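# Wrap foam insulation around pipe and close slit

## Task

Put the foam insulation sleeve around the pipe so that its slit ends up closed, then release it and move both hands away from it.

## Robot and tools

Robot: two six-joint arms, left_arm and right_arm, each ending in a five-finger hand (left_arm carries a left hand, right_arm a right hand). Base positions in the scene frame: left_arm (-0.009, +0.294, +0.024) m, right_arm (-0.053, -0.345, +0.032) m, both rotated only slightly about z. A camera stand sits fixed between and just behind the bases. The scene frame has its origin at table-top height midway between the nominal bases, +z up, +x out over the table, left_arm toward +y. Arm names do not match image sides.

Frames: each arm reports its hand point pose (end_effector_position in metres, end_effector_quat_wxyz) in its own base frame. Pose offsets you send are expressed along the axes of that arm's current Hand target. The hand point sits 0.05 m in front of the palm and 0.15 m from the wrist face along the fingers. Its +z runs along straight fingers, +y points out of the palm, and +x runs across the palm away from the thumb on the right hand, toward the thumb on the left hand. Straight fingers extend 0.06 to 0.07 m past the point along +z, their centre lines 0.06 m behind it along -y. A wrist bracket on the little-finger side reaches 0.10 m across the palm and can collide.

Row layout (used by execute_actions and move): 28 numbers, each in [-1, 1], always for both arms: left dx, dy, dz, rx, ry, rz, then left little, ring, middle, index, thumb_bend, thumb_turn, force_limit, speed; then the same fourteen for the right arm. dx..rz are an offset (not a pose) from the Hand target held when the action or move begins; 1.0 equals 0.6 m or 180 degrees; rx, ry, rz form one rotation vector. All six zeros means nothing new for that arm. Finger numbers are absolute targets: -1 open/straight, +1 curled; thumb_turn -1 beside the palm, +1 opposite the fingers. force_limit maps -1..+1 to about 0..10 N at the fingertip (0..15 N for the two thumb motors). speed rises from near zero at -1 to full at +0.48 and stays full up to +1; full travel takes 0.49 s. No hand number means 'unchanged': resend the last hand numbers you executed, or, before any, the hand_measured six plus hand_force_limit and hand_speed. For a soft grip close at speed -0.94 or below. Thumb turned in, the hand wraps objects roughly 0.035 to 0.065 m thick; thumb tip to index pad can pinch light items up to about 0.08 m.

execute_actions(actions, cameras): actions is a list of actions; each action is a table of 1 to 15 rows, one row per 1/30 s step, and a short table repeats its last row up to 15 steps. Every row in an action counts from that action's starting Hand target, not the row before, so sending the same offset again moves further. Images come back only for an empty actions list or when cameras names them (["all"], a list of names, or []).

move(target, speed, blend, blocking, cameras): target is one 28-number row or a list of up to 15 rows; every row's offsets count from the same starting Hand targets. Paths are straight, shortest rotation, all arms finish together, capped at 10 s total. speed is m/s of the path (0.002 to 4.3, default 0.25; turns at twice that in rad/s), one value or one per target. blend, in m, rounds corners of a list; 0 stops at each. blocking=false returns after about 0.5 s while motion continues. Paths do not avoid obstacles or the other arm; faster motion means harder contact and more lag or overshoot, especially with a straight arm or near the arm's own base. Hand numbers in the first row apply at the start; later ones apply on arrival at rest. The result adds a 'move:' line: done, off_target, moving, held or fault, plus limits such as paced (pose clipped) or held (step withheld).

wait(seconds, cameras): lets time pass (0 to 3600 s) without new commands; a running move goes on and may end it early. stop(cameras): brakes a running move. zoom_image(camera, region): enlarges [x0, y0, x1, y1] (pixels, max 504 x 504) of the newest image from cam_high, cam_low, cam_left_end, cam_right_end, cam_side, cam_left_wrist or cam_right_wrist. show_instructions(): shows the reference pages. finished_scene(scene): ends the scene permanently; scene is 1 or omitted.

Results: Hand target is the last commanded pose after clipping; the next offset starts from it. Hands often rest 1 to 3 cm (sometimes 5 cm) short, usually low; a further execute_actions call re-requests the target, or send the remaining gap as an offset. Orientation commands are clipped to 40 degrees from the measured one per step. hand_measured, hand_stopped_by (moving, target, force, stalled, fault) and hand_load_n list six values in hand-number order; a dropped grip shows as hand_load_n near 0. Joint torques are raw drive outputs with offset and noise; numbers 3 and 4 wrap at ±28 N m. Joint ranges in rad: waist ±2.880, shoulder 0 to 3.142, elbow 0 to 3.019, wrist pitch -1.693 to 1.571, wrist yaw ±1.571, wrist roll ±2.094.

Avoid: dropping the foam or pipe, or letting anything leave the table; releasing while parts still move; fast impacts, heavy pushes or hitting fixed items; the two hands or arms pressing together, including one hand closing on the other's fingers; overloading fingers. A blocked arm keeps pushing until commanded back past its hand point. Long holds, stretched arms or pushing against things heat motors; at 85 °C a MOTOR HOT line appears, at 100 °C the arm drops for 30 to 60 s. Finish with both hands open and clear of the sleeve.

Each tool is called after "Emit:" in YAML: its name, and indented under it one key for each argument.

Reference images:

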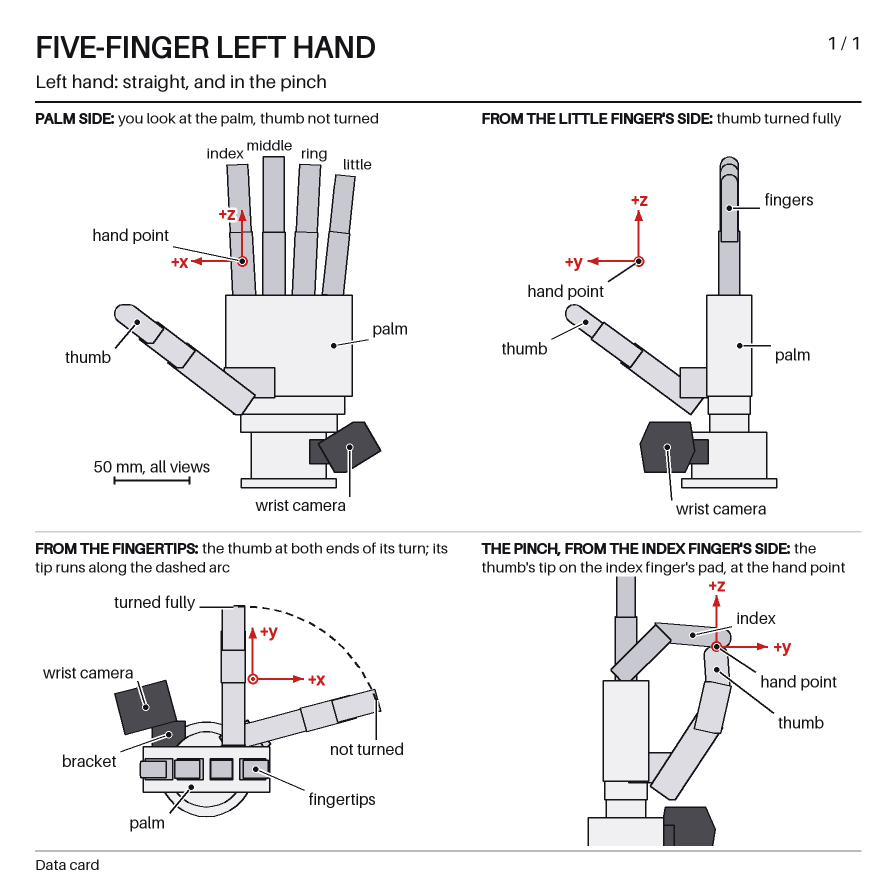

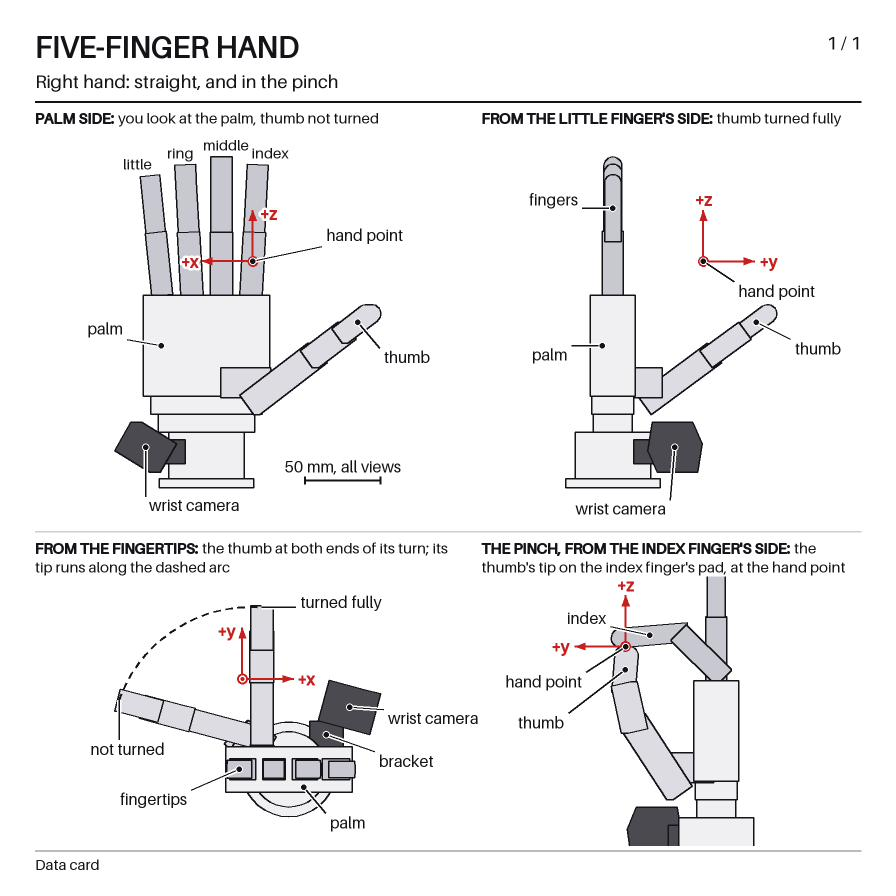

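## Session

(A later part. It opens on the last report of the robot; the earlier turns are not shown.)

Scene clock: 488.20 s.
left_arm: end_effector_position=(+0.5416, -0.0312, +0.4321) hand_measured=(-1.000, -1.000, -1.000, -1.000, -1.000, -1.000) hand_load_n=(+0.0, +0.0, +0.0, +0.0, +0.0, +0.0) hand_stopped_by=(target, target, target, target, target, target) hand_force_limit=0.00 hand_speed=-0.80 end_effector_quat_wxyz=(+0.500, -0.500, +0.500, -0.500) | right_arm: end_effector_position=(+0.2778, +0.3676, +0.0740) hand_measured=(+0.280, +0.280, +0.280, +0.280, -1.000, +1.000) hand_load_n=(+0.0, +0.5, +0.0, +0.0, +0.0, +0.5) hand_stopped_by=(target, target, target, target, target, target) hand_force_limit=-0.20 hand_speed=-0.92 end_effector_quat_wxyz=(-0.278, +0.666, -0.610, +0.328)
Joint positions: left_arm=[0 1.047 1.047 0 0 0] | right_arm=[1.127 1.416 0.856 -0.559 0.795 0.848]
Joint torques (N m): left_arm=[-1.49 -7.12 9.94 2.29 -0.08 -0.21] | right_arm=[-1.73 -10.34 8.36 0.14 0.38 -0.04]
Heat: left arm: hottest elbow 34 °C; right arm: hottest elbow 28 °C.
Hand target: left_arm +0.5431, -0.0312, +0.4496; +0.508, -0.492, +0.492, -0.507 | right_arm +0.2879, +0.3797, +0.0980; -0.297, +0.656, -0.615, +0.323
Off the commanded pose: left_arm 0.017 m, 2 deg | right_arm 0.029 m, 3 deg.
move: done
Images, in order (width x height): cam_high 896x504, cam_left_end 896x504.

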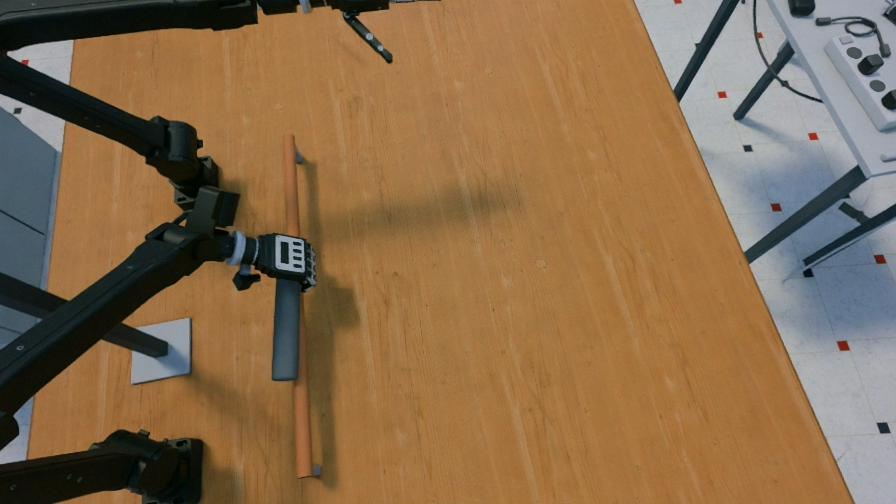

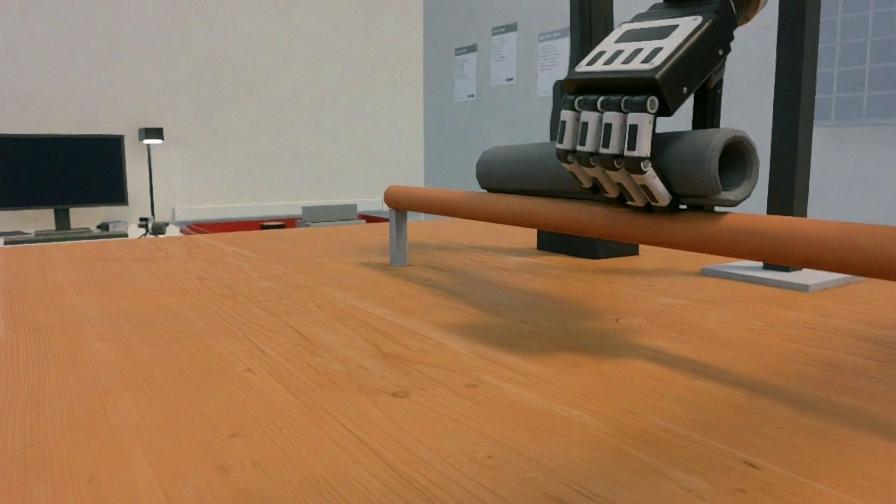

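Emit:
move:
  target:
    - [0,0,0,0,0,0,-1,-1,-1,-1,-1,-1,0,-0.8,0.0028,-0.0393,-0.0308,0,0,0,0.28,0.28,0.28,0.28,-1,1,-0.2,-0.92]
    - [0,0,0,0,0,0,-1,-1,-1,-1,-1,-1,0,-0.8,0.0026,-0.0352,-0.0361,-0.2222,0,0,0.28,0.28,0.28,0.28,-1,1,-0.2,-0.92]
  speed: 0.12
  cameras: ["cam_left_end","cam_high","cam_right_end"]

Emit:
zoom_image:
  camera: "cam_left_end"
  region: [640, 70, 800, 230]

Emit:
zoom_image:
  camera: "cam_right_end"
  region: [350, 170, 470, 290]

Scene clock: 493.87 s.
left_arm: end_effector_position=(+0.5416, -0.0312, +0.4321) hand_measured=(-1.000, -1.000, -1.000, -1.000, -1.000, -1.000) hand_load_n=(+0.0, +0.0, +0.0, +0.0, +0.0, -0.5) hand_stopped_by=(target, target, target, target, target, target) hand_force_limit=0.00 hand_speed=-0.80 end_effector_quat_wxyz=(+0.500, -0.500, +0.500, -0.500) | right_arm: end_effector_position=(+0.2712, +0.3723, +0.1166) hand_measured=(+0.280, +0.280, +0.280, +0.280, -1.000, +1.000) hand_load_n=(+0.0, +0.5, +0.0, +0.0, +0.0, +0.0) hand_stopped_by=(target, target, target, target, target, target) hand_force_limit=-0.20 hand_speed=-0.92 end_effector_quat_wxyz=(-0.044, +0.719, -0.687, +0.095)
Joint positions: left_arm=[0 1.047 1.047 0 0 0] | right_arm=[0.885 1.578 1.274 -1.191 0.196 0.831]
Joint torques (N m): left_arm=[-1.79 -6.83 9.96 2.39 -0.06 -0.19] | right_arm=[-2.55 -10.87 8.96 -0.43 0 -0.11]
Heat: left arm: hottest elbow 34 °C; right arm: hottest elbow 28 °C.
Hand target: left_arm +0.5431, -0.0312, +0.4496; +0.508, -0.492, +0.492, -0.507 | right_arm +0.2839, +0.3798, +0.1280; -0.055, +0.717, -0.688, +0.093
Off the commanded pose: left_arm 0.017 m, 2 deg | right_arm 0.019 m, 1 deg.
move: off_target (right_arm)
Images, in order (width x height): cam_high 896x504, cam_left_end 896x504, cam_right_end 896x504.

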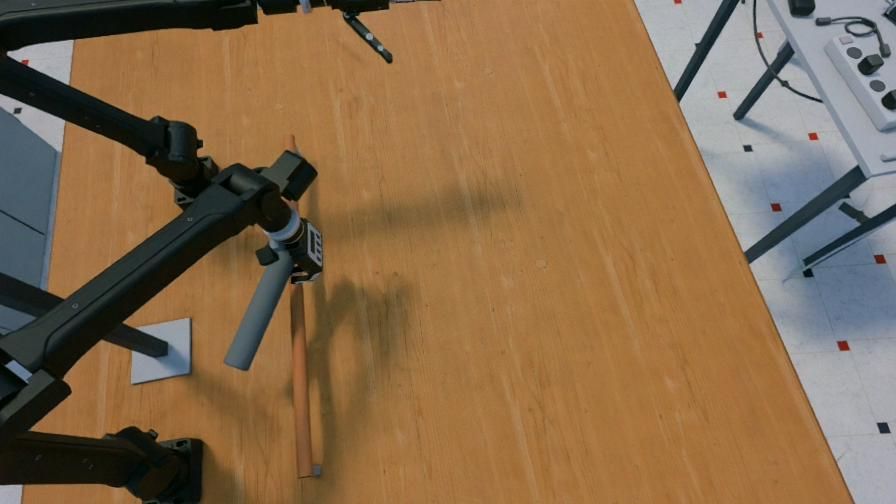

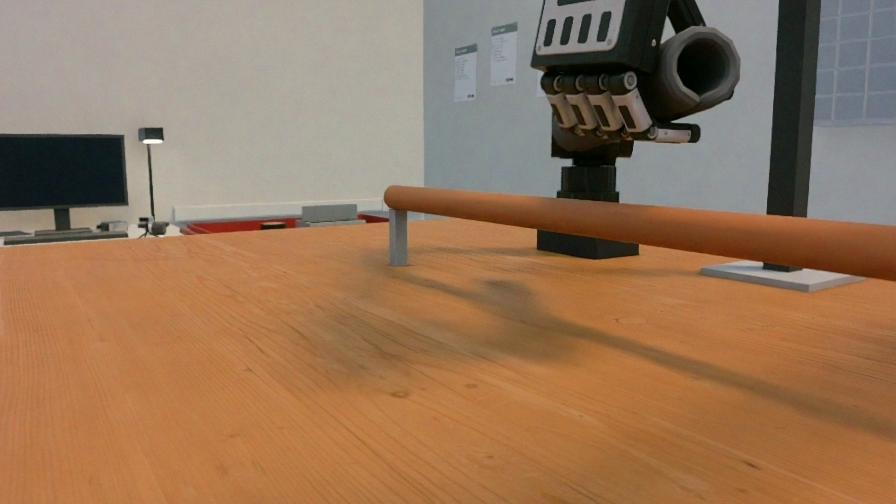

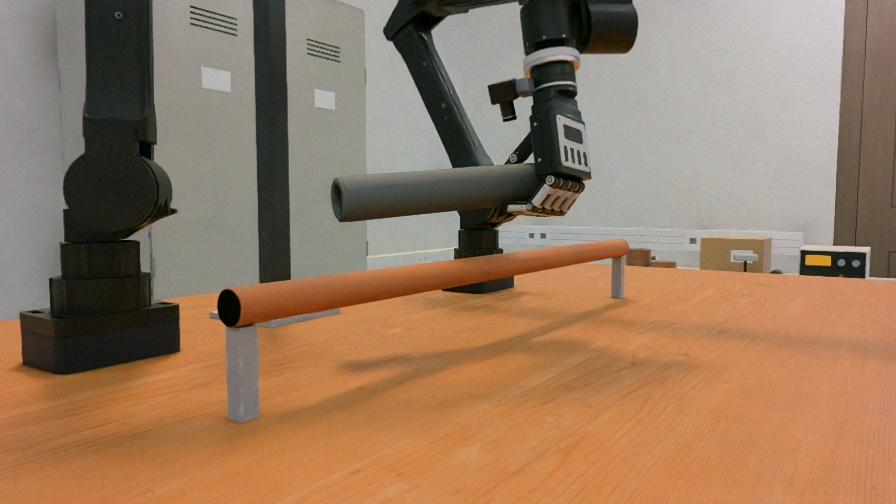

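Scaled by 3.150.

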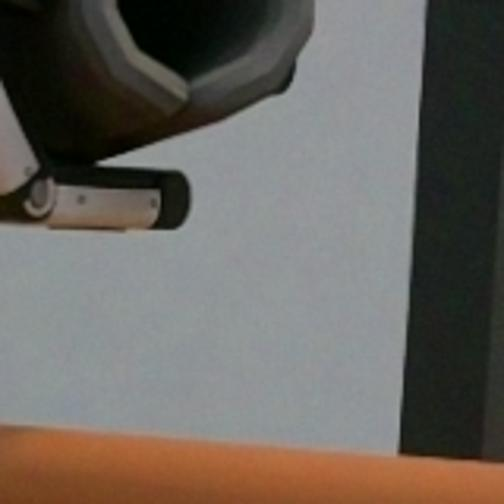

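Scaled by 4.200.

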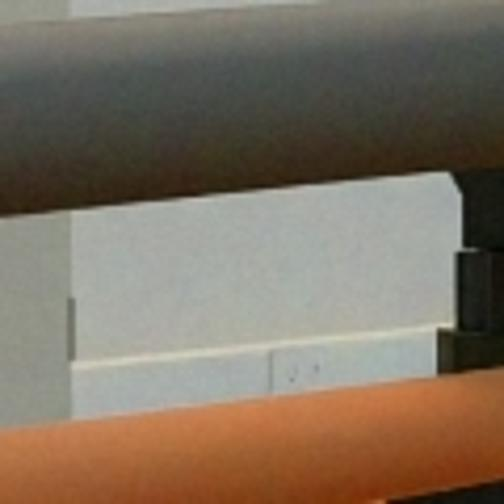

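Emit:
move:
  target:
    - [0,0,0,0,0,0,-1,-1,-1,-1,-1,-1,0,-0.8,0.0012,-0.01,-0.0149,0.2222,0,0,0.28,0.28,0.28,0.28,-1,1,-0.2,-0.92]
    - [0,0,0,0,0,0,-1,-1,-1,-1,-1,-1,0,-0.8,-0.0040,0.0087,0.0729,0.2222,0,0,0.28,0.28,0.28,0.28,-1,1,-0.2,-0.92]
  speed: [0.12,0.05]
  cameras: ["cam_left_end","cam_high","cam_right_end","cam_side"]

Scene clock: 499.40 s.
left_arm: end_effector_position=(+0.5416, -0.0312, +0.4321) hand_measured=(-1.000, -1.000, -1.000, -1.000, -1.000, -1.000) hand_load_n=(+0.0, +0.0, -0.5, +0.0, +0.0, -0.5) hand_stopped_by=(target, target, target, target, target, target) hand_force_limit=0.00 hand_speed=-0.80 end_effector_quat_wxyz=(+0.500, -0.500, +0.500, -0.500) | right_arm: end_effector_position=(+0.2896, +0.3719, +0.0837) hand_measured=(+0.280, +0.280, +0.280, +0.280, -1.000, +1.000) hand_load_n=(+0.0, +0.0, +0.0, +0.0, +0.0, +0.0) hand_stopped_by=(target, target, target, target, target, target) hand_force_limit=-0.20 hand_speed=-0.92 end_effector_quat_wxyz=(-0.290, +0.652, -0.621, +0.323)
Joint positions: left_arm=[0 1.047 1.047 0 0 0] | right_arm=[1.106 1.411 0.871 -0.542 0.788 0.85]
Joint torques (N m): left_arm=[-1.9 -6.95 9.96 2.26 -0.06 -0.21] | right_arm=[-0.26 -8.64 6.28 1.31 0.57 -0.08]
Heat: left arm: hottest elbow 34 °C; right arm: hottest elbow 28 °C.
Hand target: left_arm +0.5431, -0.0312, +0.4496; +0.508, -0.492, +0.492, -0.507 | right_arm +0.2879, +0.3798, +0.0840; -0.297, +0.656, -0.615, +0.322
Off the commanded pose: left_arm 0.017 m, 2 deg | right_arm 0.008 m, 1 deg.
move: done
Images, in order (width x height): cam_high 896x504, cam_left_end 896x504, cam_right_end 896x504, cam_side 896x504.

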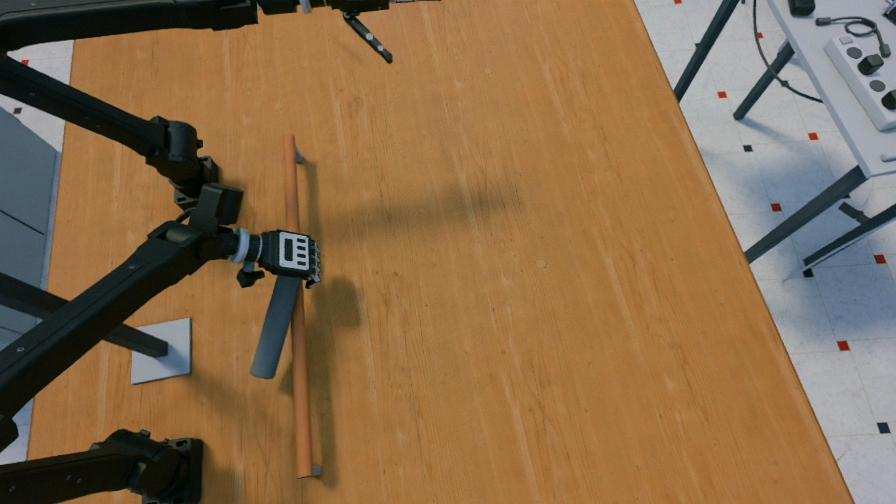

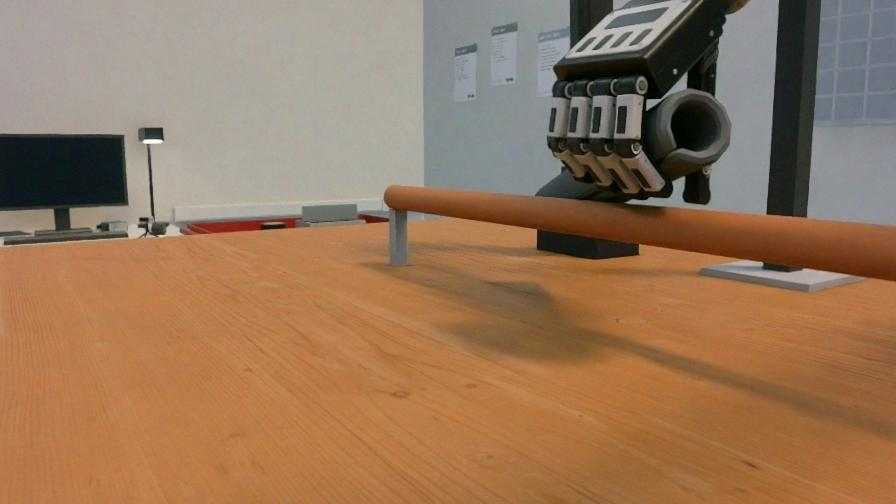

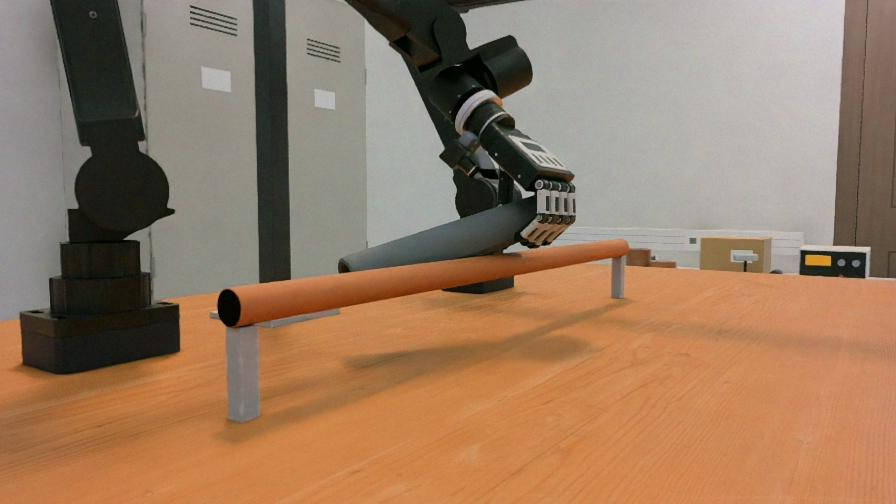

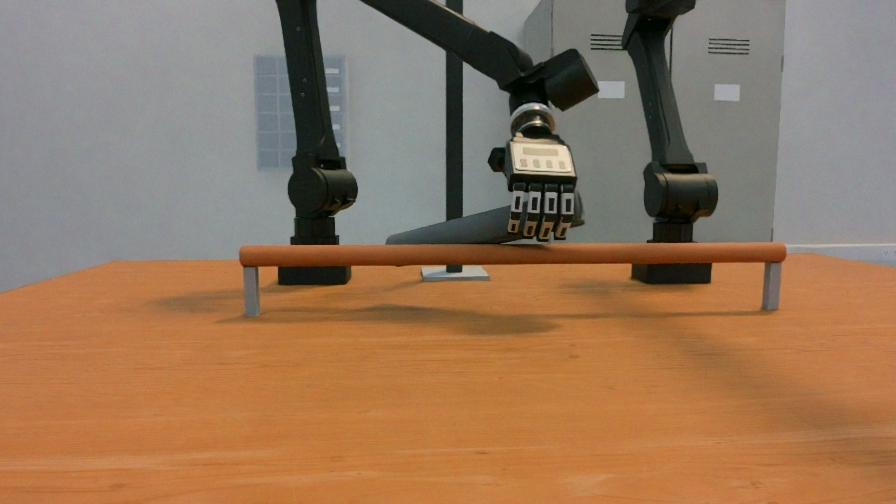

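Emit:
move:
  target:
    - [0,0,0,0,0,0,-1,-1,-1,-1,-1,-1,0,-0.8,0,0,0,0,0,0,0.34,0.34,0.34,0.34,-1,1,-0.1,-0.92]
    - [0,0,0,0,0,0,-1,-1,-1,-1,-1,-1,0,-0.8,0.0081,-0.1114,-0.0874,0,0,0,0.34,0.34,0.34,0.34,-1,1,-0.1,-0.92]
    - [0,0,0,0,0,0,-1,-1,-1,-1,-1,-1,0,-0.8,-0.0019,-0.1110,-0.0887,0.0044,-0.0611,-0.0480,0.34,0.34,0.34,0.34,-1,1,-0.1,-0.92]
  speed: [0.12,0.08,0.06]
  cameras: ["cam_left_end","cam_high","cam_right_end","cam_side"]

Emit:
zoom_image:
  camera: "cam_left_end"
  region: [620, 0, 780, 160]

Scene clock: 504.57 s.
left_arm: end_effector_position=(+0.5416, -0.0312, +0.4321) hand_measured=(-1.000, -1.000, -1.000, -1.000, -1.000, -1.000) hand_load_n=(+0.5, -0.5, +0.0, +0.0, +0.0, -0.5) hand_stopped_by=(target, target, target, target, target, target) hand_force_limit=0.00 hand_speed=-0.80 end_effector_quat_wxyz=(+0.500, -0.500, +0.500, -0.500) | right_arm: end_effector_position=(+0.2794, +0.3850, +0.1544) hand_measured=(+0.340, +0.340, +0.340, +0.340, -1.000, +1.000) hand_load_n=(+0.0, +0.5, +1.0, +0.5, +0.5, +0.5) hand_stopped_by=(target, target, target, target, target, target) hand_force_limit=-0.10 hand_speed=-0.92 end_effector_quat_wxyz=(-0.317, +0.736, -0.527, +0.284)
Joint positions: left_arm=[0 1.047 1.047 0 0 0] | right_arm=[1.088 1.274 0.935 -0.569 0.63 0.537]
Joint torques (N m): left_arm=[-1.85 -6.83 9.94 2.32 -0.07 -0.2] | right_arm=[-2.61 -10.11 7.01 1.42 0.26 -0.05]
Heat: left arm: hottest elbow 34 °C; right arm: hottest elbow 28 °C.
Hand target: left_arm +0.5431, -0.0312, +0.4496; +0.508, -0.492, +0.492, -0.507 | right_arm +0.2868, +0.3858, +0.1692; -0.334, +0.726, -0.530, +0.284
Off the commanded pose: left_arm 0.017 m, 2 deg | right_arm 0.017 m, 2 deg.
move: off_target (right_arm)
Images, in order (width x height): cam_high 896x504, cam_left_end 896x504, cam_right_end 896x504, cam_side 896x504.

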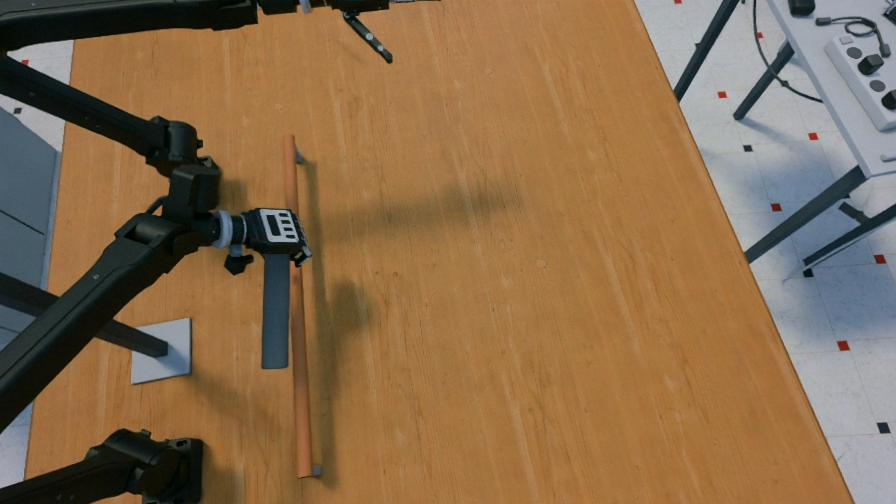

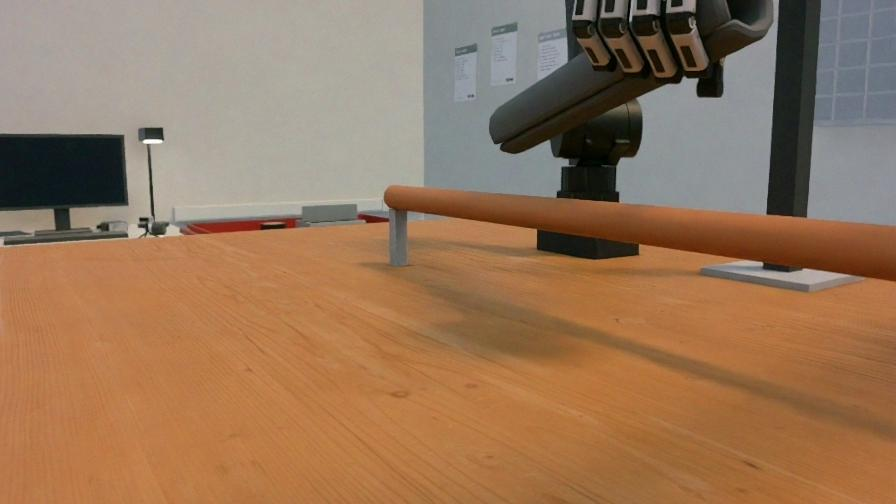

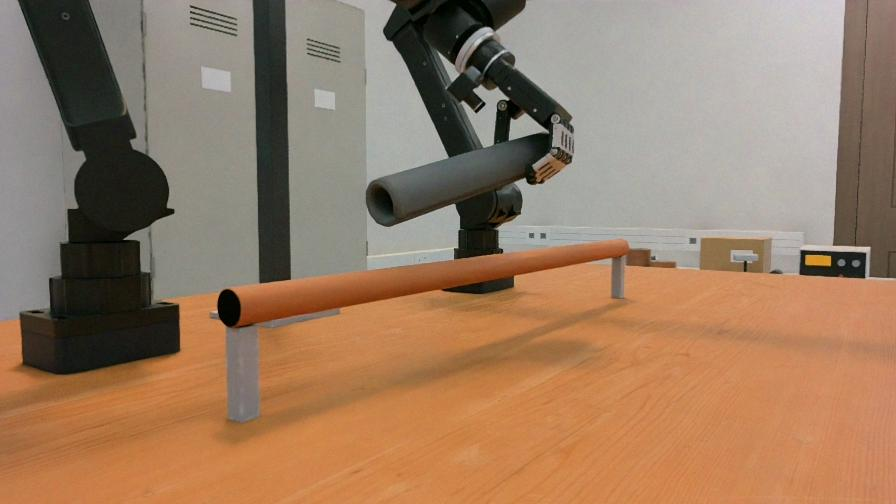

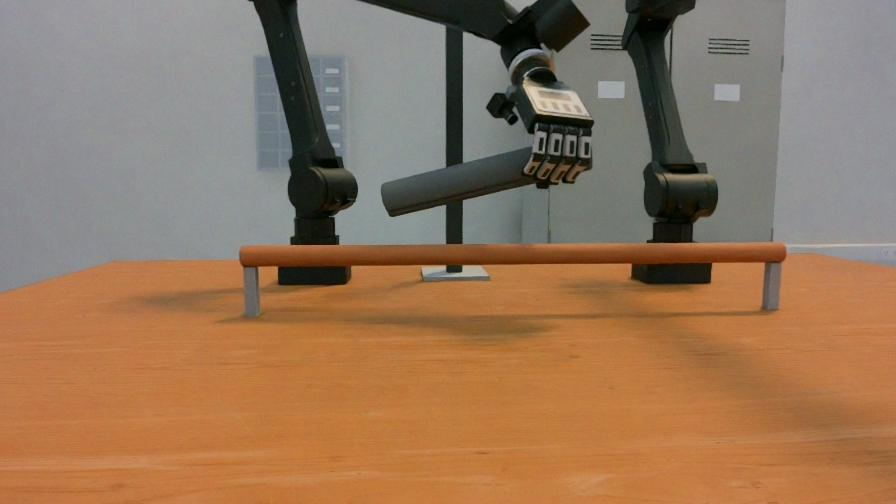

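Scaled by 3.150.

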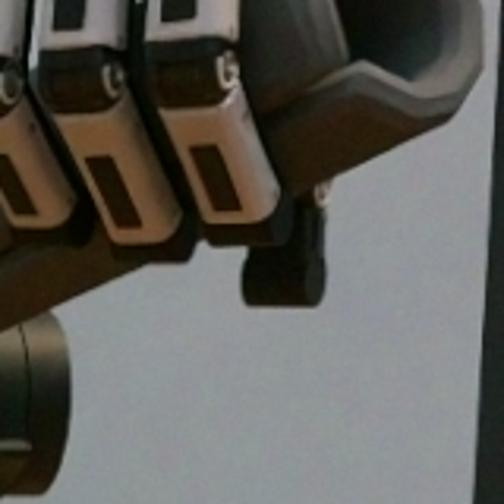

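Emit:
zoom_image:
  camera: "cam_left_end"
  region: [470, 40, 650, 180]

Emit:
zoom_image:
  camera: "cam_side"
  region: [370, 120, 600, 240]

Scaled by 2.800.

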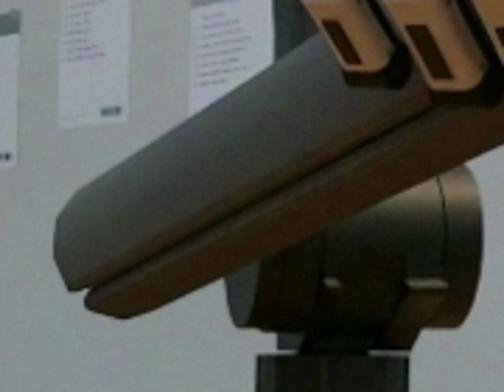

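Scaled by 2.191.

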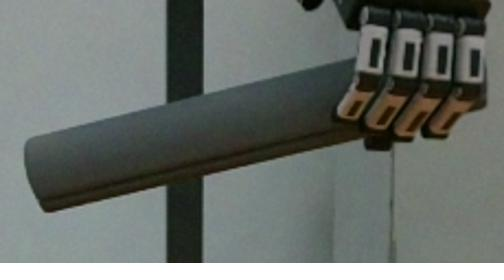

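Emit:
move:
  target:
    - [0,0,0,0,0,0,-1,-1,-1,-1,-1,-1,0,-0.8,-0.0909,-0.1061,0.1266,0,0,0,0.34,0.34,0.34,0.34,-1,1,-0.1,-0.92]
    - [0,0,0,0,0,0,-1,-1,-1,-1,-1,-1,0,-0.8,-0.1035,0.0642,0.2601,0,0,0,0.34,0.34,0.34,0.34,-1,1,-0.1,-0.92]
  speed: [0.12,0.08]
  cameras: ["cam_left_end","cam_high","cam_side"]

Scene clock: 509.33 s.
left_arm: end_effector_position=(+0.5416, -0.0312, +0.4321) hand_measured=(-1.000, -1.000, -1.000, -1.000, -1.000, -1.000) hand_load_n=(+0.0, +0.0, +0.0, +0.0, +0.0, +0.0) hand_stopped_by=(target, target, target, target, target, target) hand_force_limit=0.00 hand_speed=-0.80 end_effector_quat_wxyz=(+0.500, -0.500, +0.500, -0.500) | right_arm: end_effector_position=(+0.3580, +0.4647, +0.0373) hand_measured=(+0.340, +0.340, +0.340, +0.340, -1.000, +1.000) hand_load_n=(+0.0, +0.0, +1.0, +0.5, +0.0, +0.5) hand_stopped_by=(target, target, target, target, target, target) hand_force_limit=-0.10 hand_speed=-0.92 end_effector_quat_wxyz=(-0.328, +0.730, -0.529, +0.282)
Joint positions: left_arm=[0 1.047 1.047 0 0 0] | right_arm=[1.02 1.693 1.031 -0.186 0.585 0.476]
Joint torques (N m): left_arm=[-2.02 -7.06 9.94 2.24 -0.07 -0.2] | right_arm=[-2.37 -12.04 6.15 1.65 0.2 -0.08]
Heat: left arm: hottest elbow 34 °C; right arm: hottest elbow 29 °C.
Hand target: left_arm +0.5431, -0.0312, +0.4496; +0.508, -0.492, +0.492, -0.507 | right_arm +0.3669, +0.4658, +0.0392; -0.334, +0.726, -0.530, +0.284
Off the commanded pose: left_arm 0.017 m, 2 deg | right_arm 0.009 m, 1 deg.
move: done
Images, in order (width x height): cam_high 896x504, cam_left_end 896x504, cam_side 896x504.

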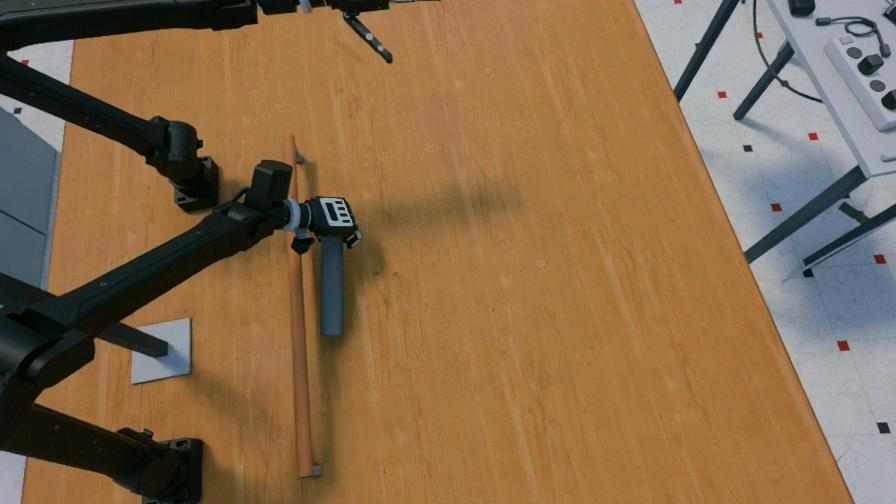

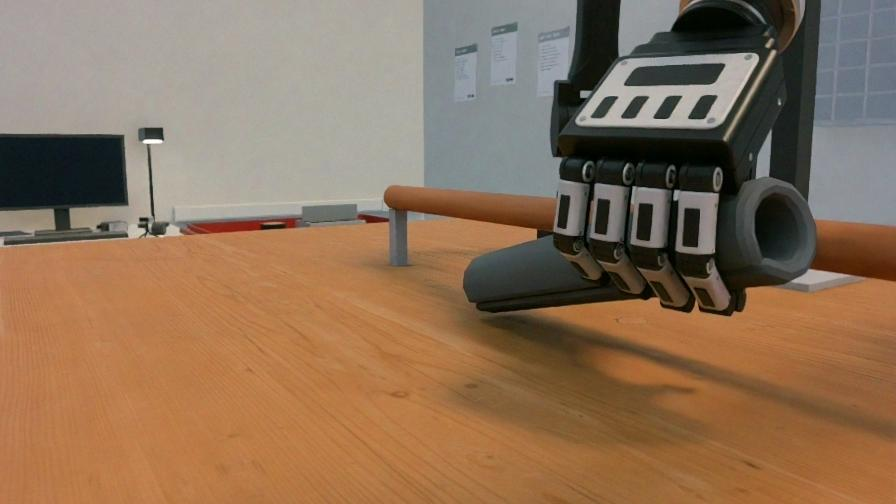

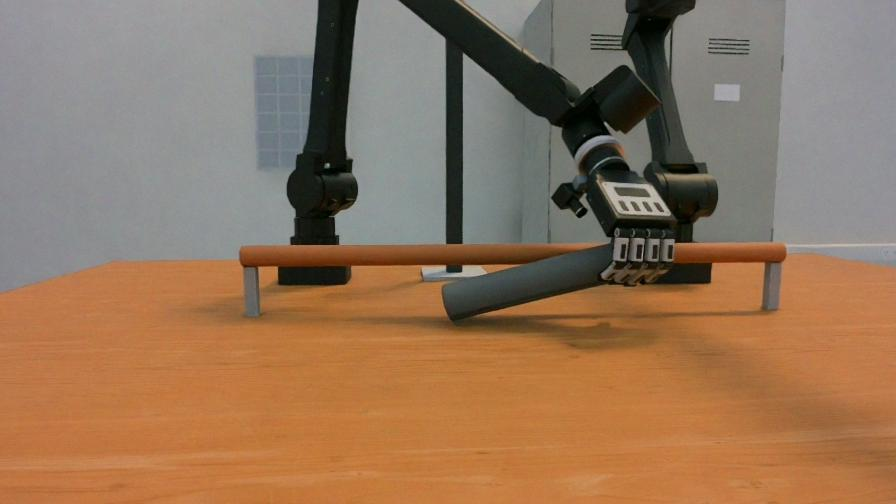

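Emit:
zoom_image:
  camera: "cam_left_end"
  region: [450, 200, 650, 340]

Emit:
zoom_image:
  camera: "cam_left_end"
  region: [700, 150, 840, 310]

Scaled by 2.520.

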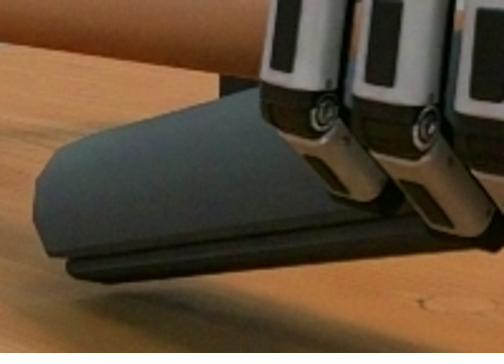

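Scaled by 3.150.

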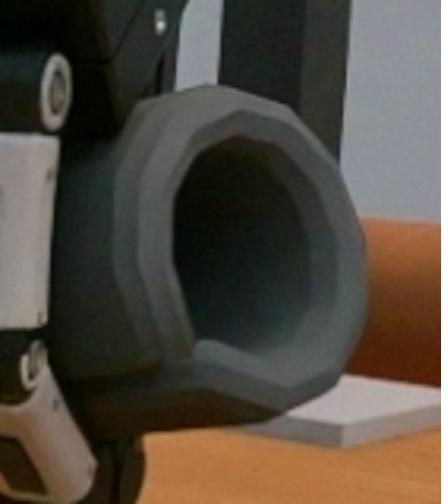

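Emit:
move:
  target:
    - [0,0,0,0,0,0,-1,-1,-1,-1,-1,-1,0,-0.8,-0.0051,0.0694,0.0544,0,0,0,0.34,0.34,0.34,0.34,-1,1,-0.1,-0.92]
  speed: 0.04
  cameras: ["cam_left_end","cam_high","cam_side"]

Scene clock: 514.10 s.
left_arm: end_effector_position=(+0.5416, -0.0312, +0.4321) hand_measured=(-1.000, -1.000, -1.000, -1.000, -1.000, -1.000) hand_load_n=(+0.0, +0.0, +0.0, +0.0, +0.0, -0.5) hand_stopped_by=(target, target, target, target, target, target) hand_force_limit=0.00 hand_speed=-0.80 end_effector_quat_wxyz=(+0.500, -0.500, +0.500, -0.500) | right_arm: end_effector_position=(+0.3598, +0.4681, -0.0083) hand_measured=(+0.340, +0.340, +0.340, +0.340, -1.000, +1.000) hand_load_n=(+0.0, +0.0, +0.0, +0.0, +0.0, +0.0) hand_stopped_by=(target, target, target, target, target, target) hand_force_limit=-0.10 hand_speed=-0.92 end_effector_quat_wxyz=(-0.335, +0.727, -0.529, +0.281)
Joint positions: left_arm=[0 1.047 1.047 0 0 0] | right_arm=[1.02 1.783 0.994 -0.045 0.584 0.476]
Joint torques (N m): left_arm=[-1.79 -7.06 9.92 2.32 -0.07 -0.2] | right_arm=[-2.14 -11.63 5.38 1.57 0.23 -0.05]
Heat: left arm: hottest elbow 34 °C; right arm: hottest elbow 29 °C.
Hand target: left_arm +0.5431, -0.0312, +0.4496; +0.508, -0.492, +0.492, -0.507 | right_arm +0.3669, +0.4657, -0.0138; -0.334, +0.726, -0.530, +0.284
Off the commanded pose: left_arm 0.017 m, 2 deg | right_arm 0.009 m, 0 deg.
move: done
Images, in order (width x height): cam_high 896x504, cam_left_end 896x504, cam_side 896x504.

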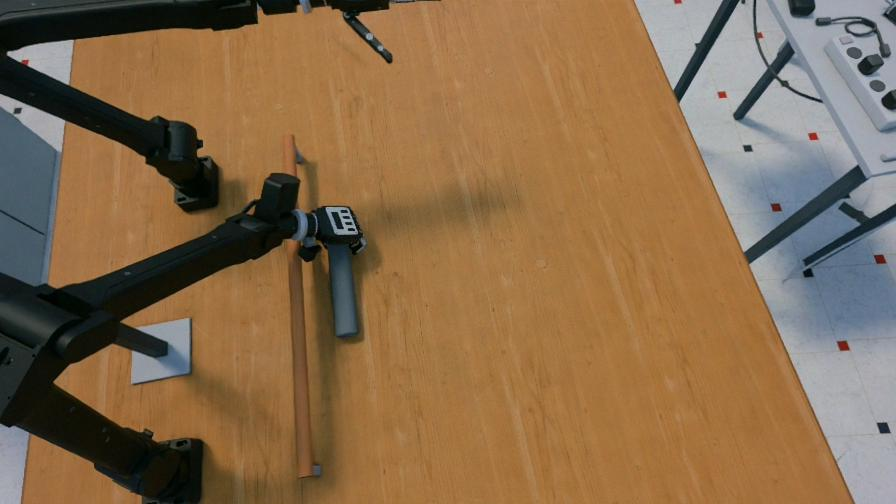

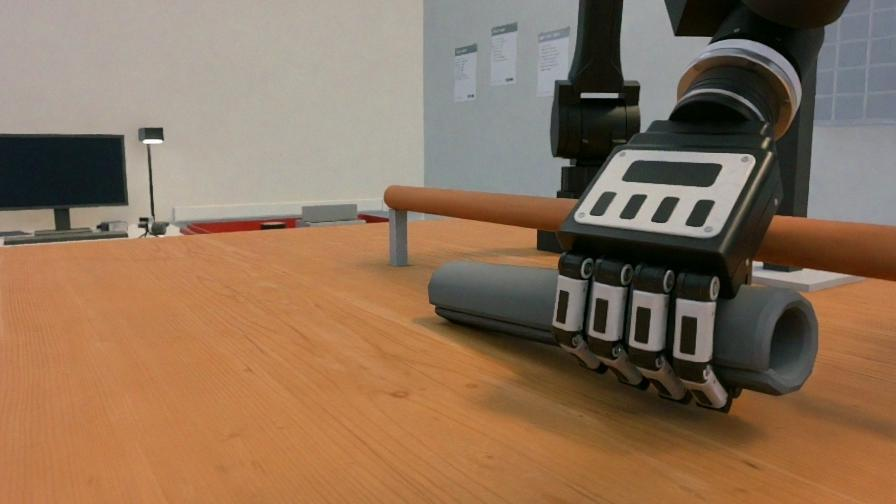

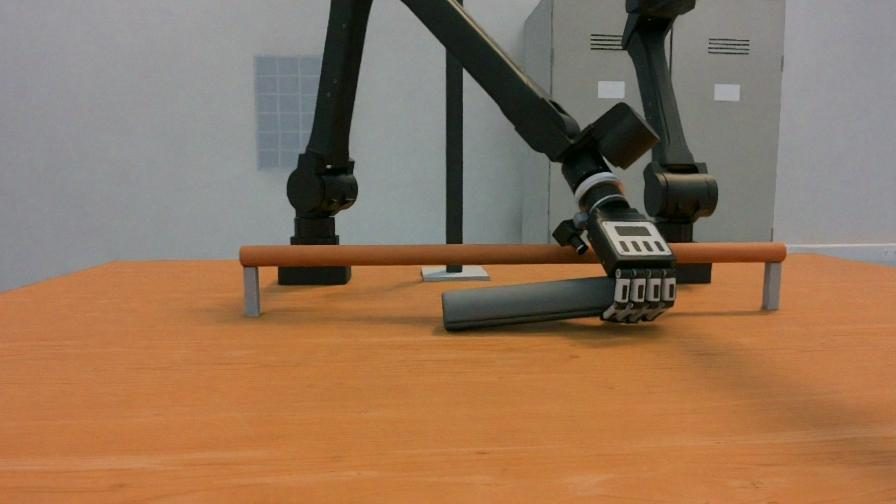

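Emit:
move:
  target:
    - [0,0,0,0,0,0,-1,-1,-1,-1,-1,-1,0,-0.8,-0.0012,0.0170,0.0133,0,0,0,0.34,0.34,0.34,0.34,-1,1,-0.1,-0.92]
  speed: 0.04
  cameras: ["cam_side"]

Scene clock: 515.03 s.
left_arm: end_effector_position=(+0.5416, -0.0312, +0.4321) hand_measured=(-1.000, -1.000, -1.000, -1.000, -1.000, -1.000) hand_load_n=(+0.0, -0.5, -0.5, +0.0, +0.0, -0.5) hand_stopped_by=(target, target, target, target, target, target) hand_force_limit=0.00 hand_speed=-0.80 end_effector_quat_wxyz=(+0.500, -0.500, +0.500, -0.500) | right_arm: end_effector_position=(+0.3626, +0.4723, -0.0084) hand_measured=(+0.340, +0.340, +0.340, +0.340, -1.000, +1.000) hand_load_n=(+0.0, +0.0, +0.0, +0.0, +0.5, -2.0) hand_stopped_by=(target, target, target, target, target, target) hand_force_limit=-0.10 hand_speed=-0.92 end_effector_quat_wxyz=(-0.345, +0.723, -0.528, +0.281)
Joint positions: left_arm=[0 1.047 1.047 0 0 0] | right_arm=[1.02 1.79 0.992 -0.011 0.584 0.472]
Joint torques (N m): left_arm=[-1.73 -7.18 9.98 2.25 -0.08 -0.19] | right_arm=[-2.55 -10.05 4.94 1.51 0.24 0]
Heat: left arm: hottest elbow 34 °C; right arm: hottest elbow 29 °C.
Hand target: left_arm +0.5431, -0.0312, +0.4496; +0.508, -0.492, +0.492, -0.507 | right_arm +0.3669, +0.4657, -0.0268; -0.334, +0.726, -0.530, +0.284
Off the commanded pose: left_arm 0.017 m, 2 deg | right_arm 0.020 m, 1 deg.
move: off_target (right_arm)

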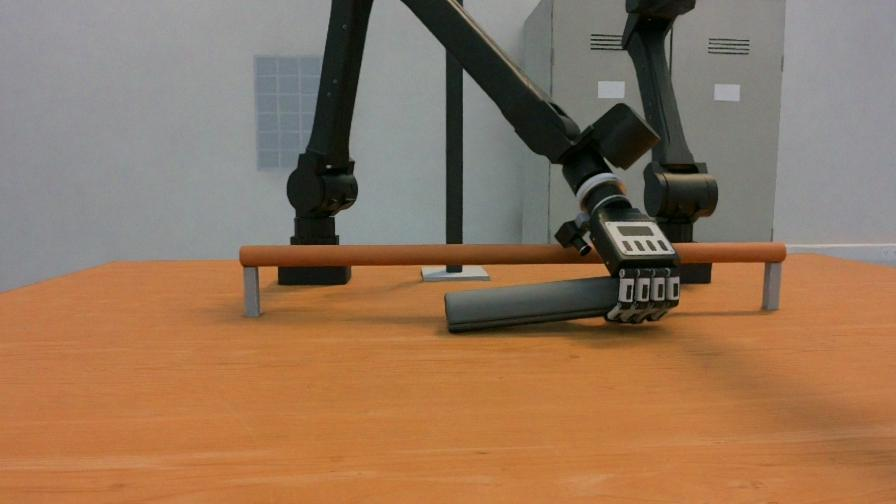

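Emit:
move:
  target:
    - [0,0,0,0,0,0,-1,-1,-1,-1,-1,-1,0,-0.8,0.0015,-0.0197,-0.0154,-0.0667,0,0,0.34,0.34,0.34,0.34,-1,1,-0.1,-0.92]
    - [0,0,0,0,0,0,-1,-1,-1,-1,-1,-1,0,-0.8,0.0004,-0.0053,-0.0041,-0.0667,0,0,0.34,0.34,0.34,0.34,-1,1,-0.1,-0.92]
  speed: 0.04
  cameras: ["cam_side","cam_left_end"]

Scene clock: 518.97 s.
left_arm: end_effector_position=(+0.5416, -0.0312, +0.4321) hand_measured=(-1.000, -1.000, -1.000, -1.000, -1.000, -1.000) hand_load_n=(+0.0, +0.0, +0.0, +0.0, +0.0, -0.5) hand_stopped_by=(target, target, target, target, target, target) hand_force_limit=0.00 hand_speed=-0.80 end_effector_quat_wxyz=(+0.500, -0.500, +0.500, -0.500) | right_arm: end_effector_position=(+0.3538, +0.4578, -0.0209) hand_measured=(+0.340, +0.340, +0.340, +0.340, -1.000, +1.000) hand_load_n=(+0.0, +0.0, -1.0, +0.0, +0.0, +0.0) hand_stopped_by=(target, target, target, target, target, target) hand_force_limit=-0.10 hand_speed=-0.92 end_effector_quat_wxyz=(-0.249, +0.764, -0.550, +0.228)
Joint positions: left_arm=[0 1.047 1.047 0 0 0] | right_arm=[0.974 1.816 1.108 -0.328 0.457 0.523]
Joint torques (N m): left_arm=[-1.79 -6.95 9.99 2.32 -0.08 -0.18] | right_arm=[-2.26 -11.99 7.27 1.33 0.16 0.11]
Heat: left arm: hottest elbow 34 °C; right arm: hottest elbow 29 °C.
Hand target: left_arm +0.5431, -0.0312, +0.4496; +0.508, -0.492, +0.492, -0.507 | right_arm +0.3669, +0.4657, -0.0228; -0.256, +0.757, -0.557, +0.227
Off the commanded pose: left_arm 0.017 m, 2 deg | right_arm 0.015 m, 1 deg.
move: off_target (right_arm)
Images, in order (width x height): cam_left_end 896x504, cam_side 896x504.

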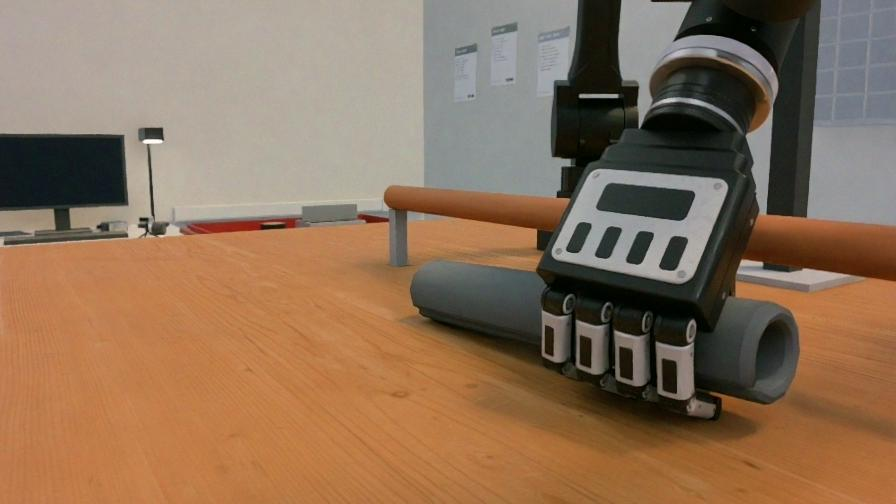

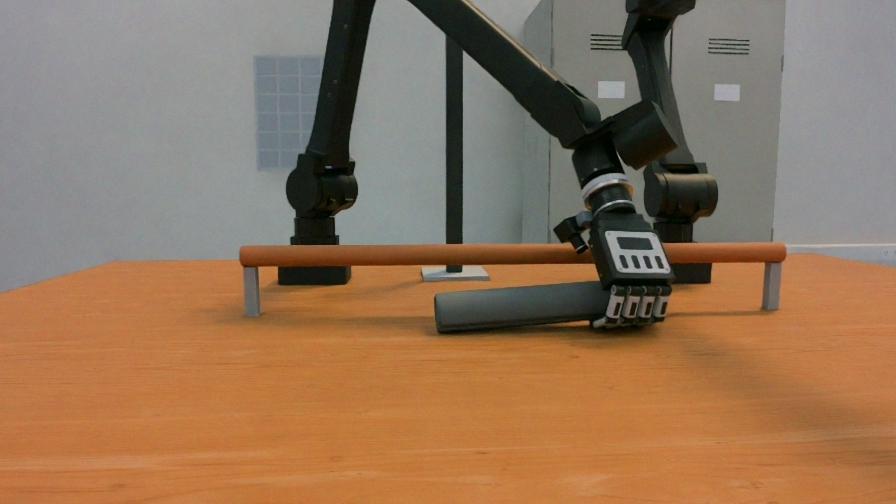

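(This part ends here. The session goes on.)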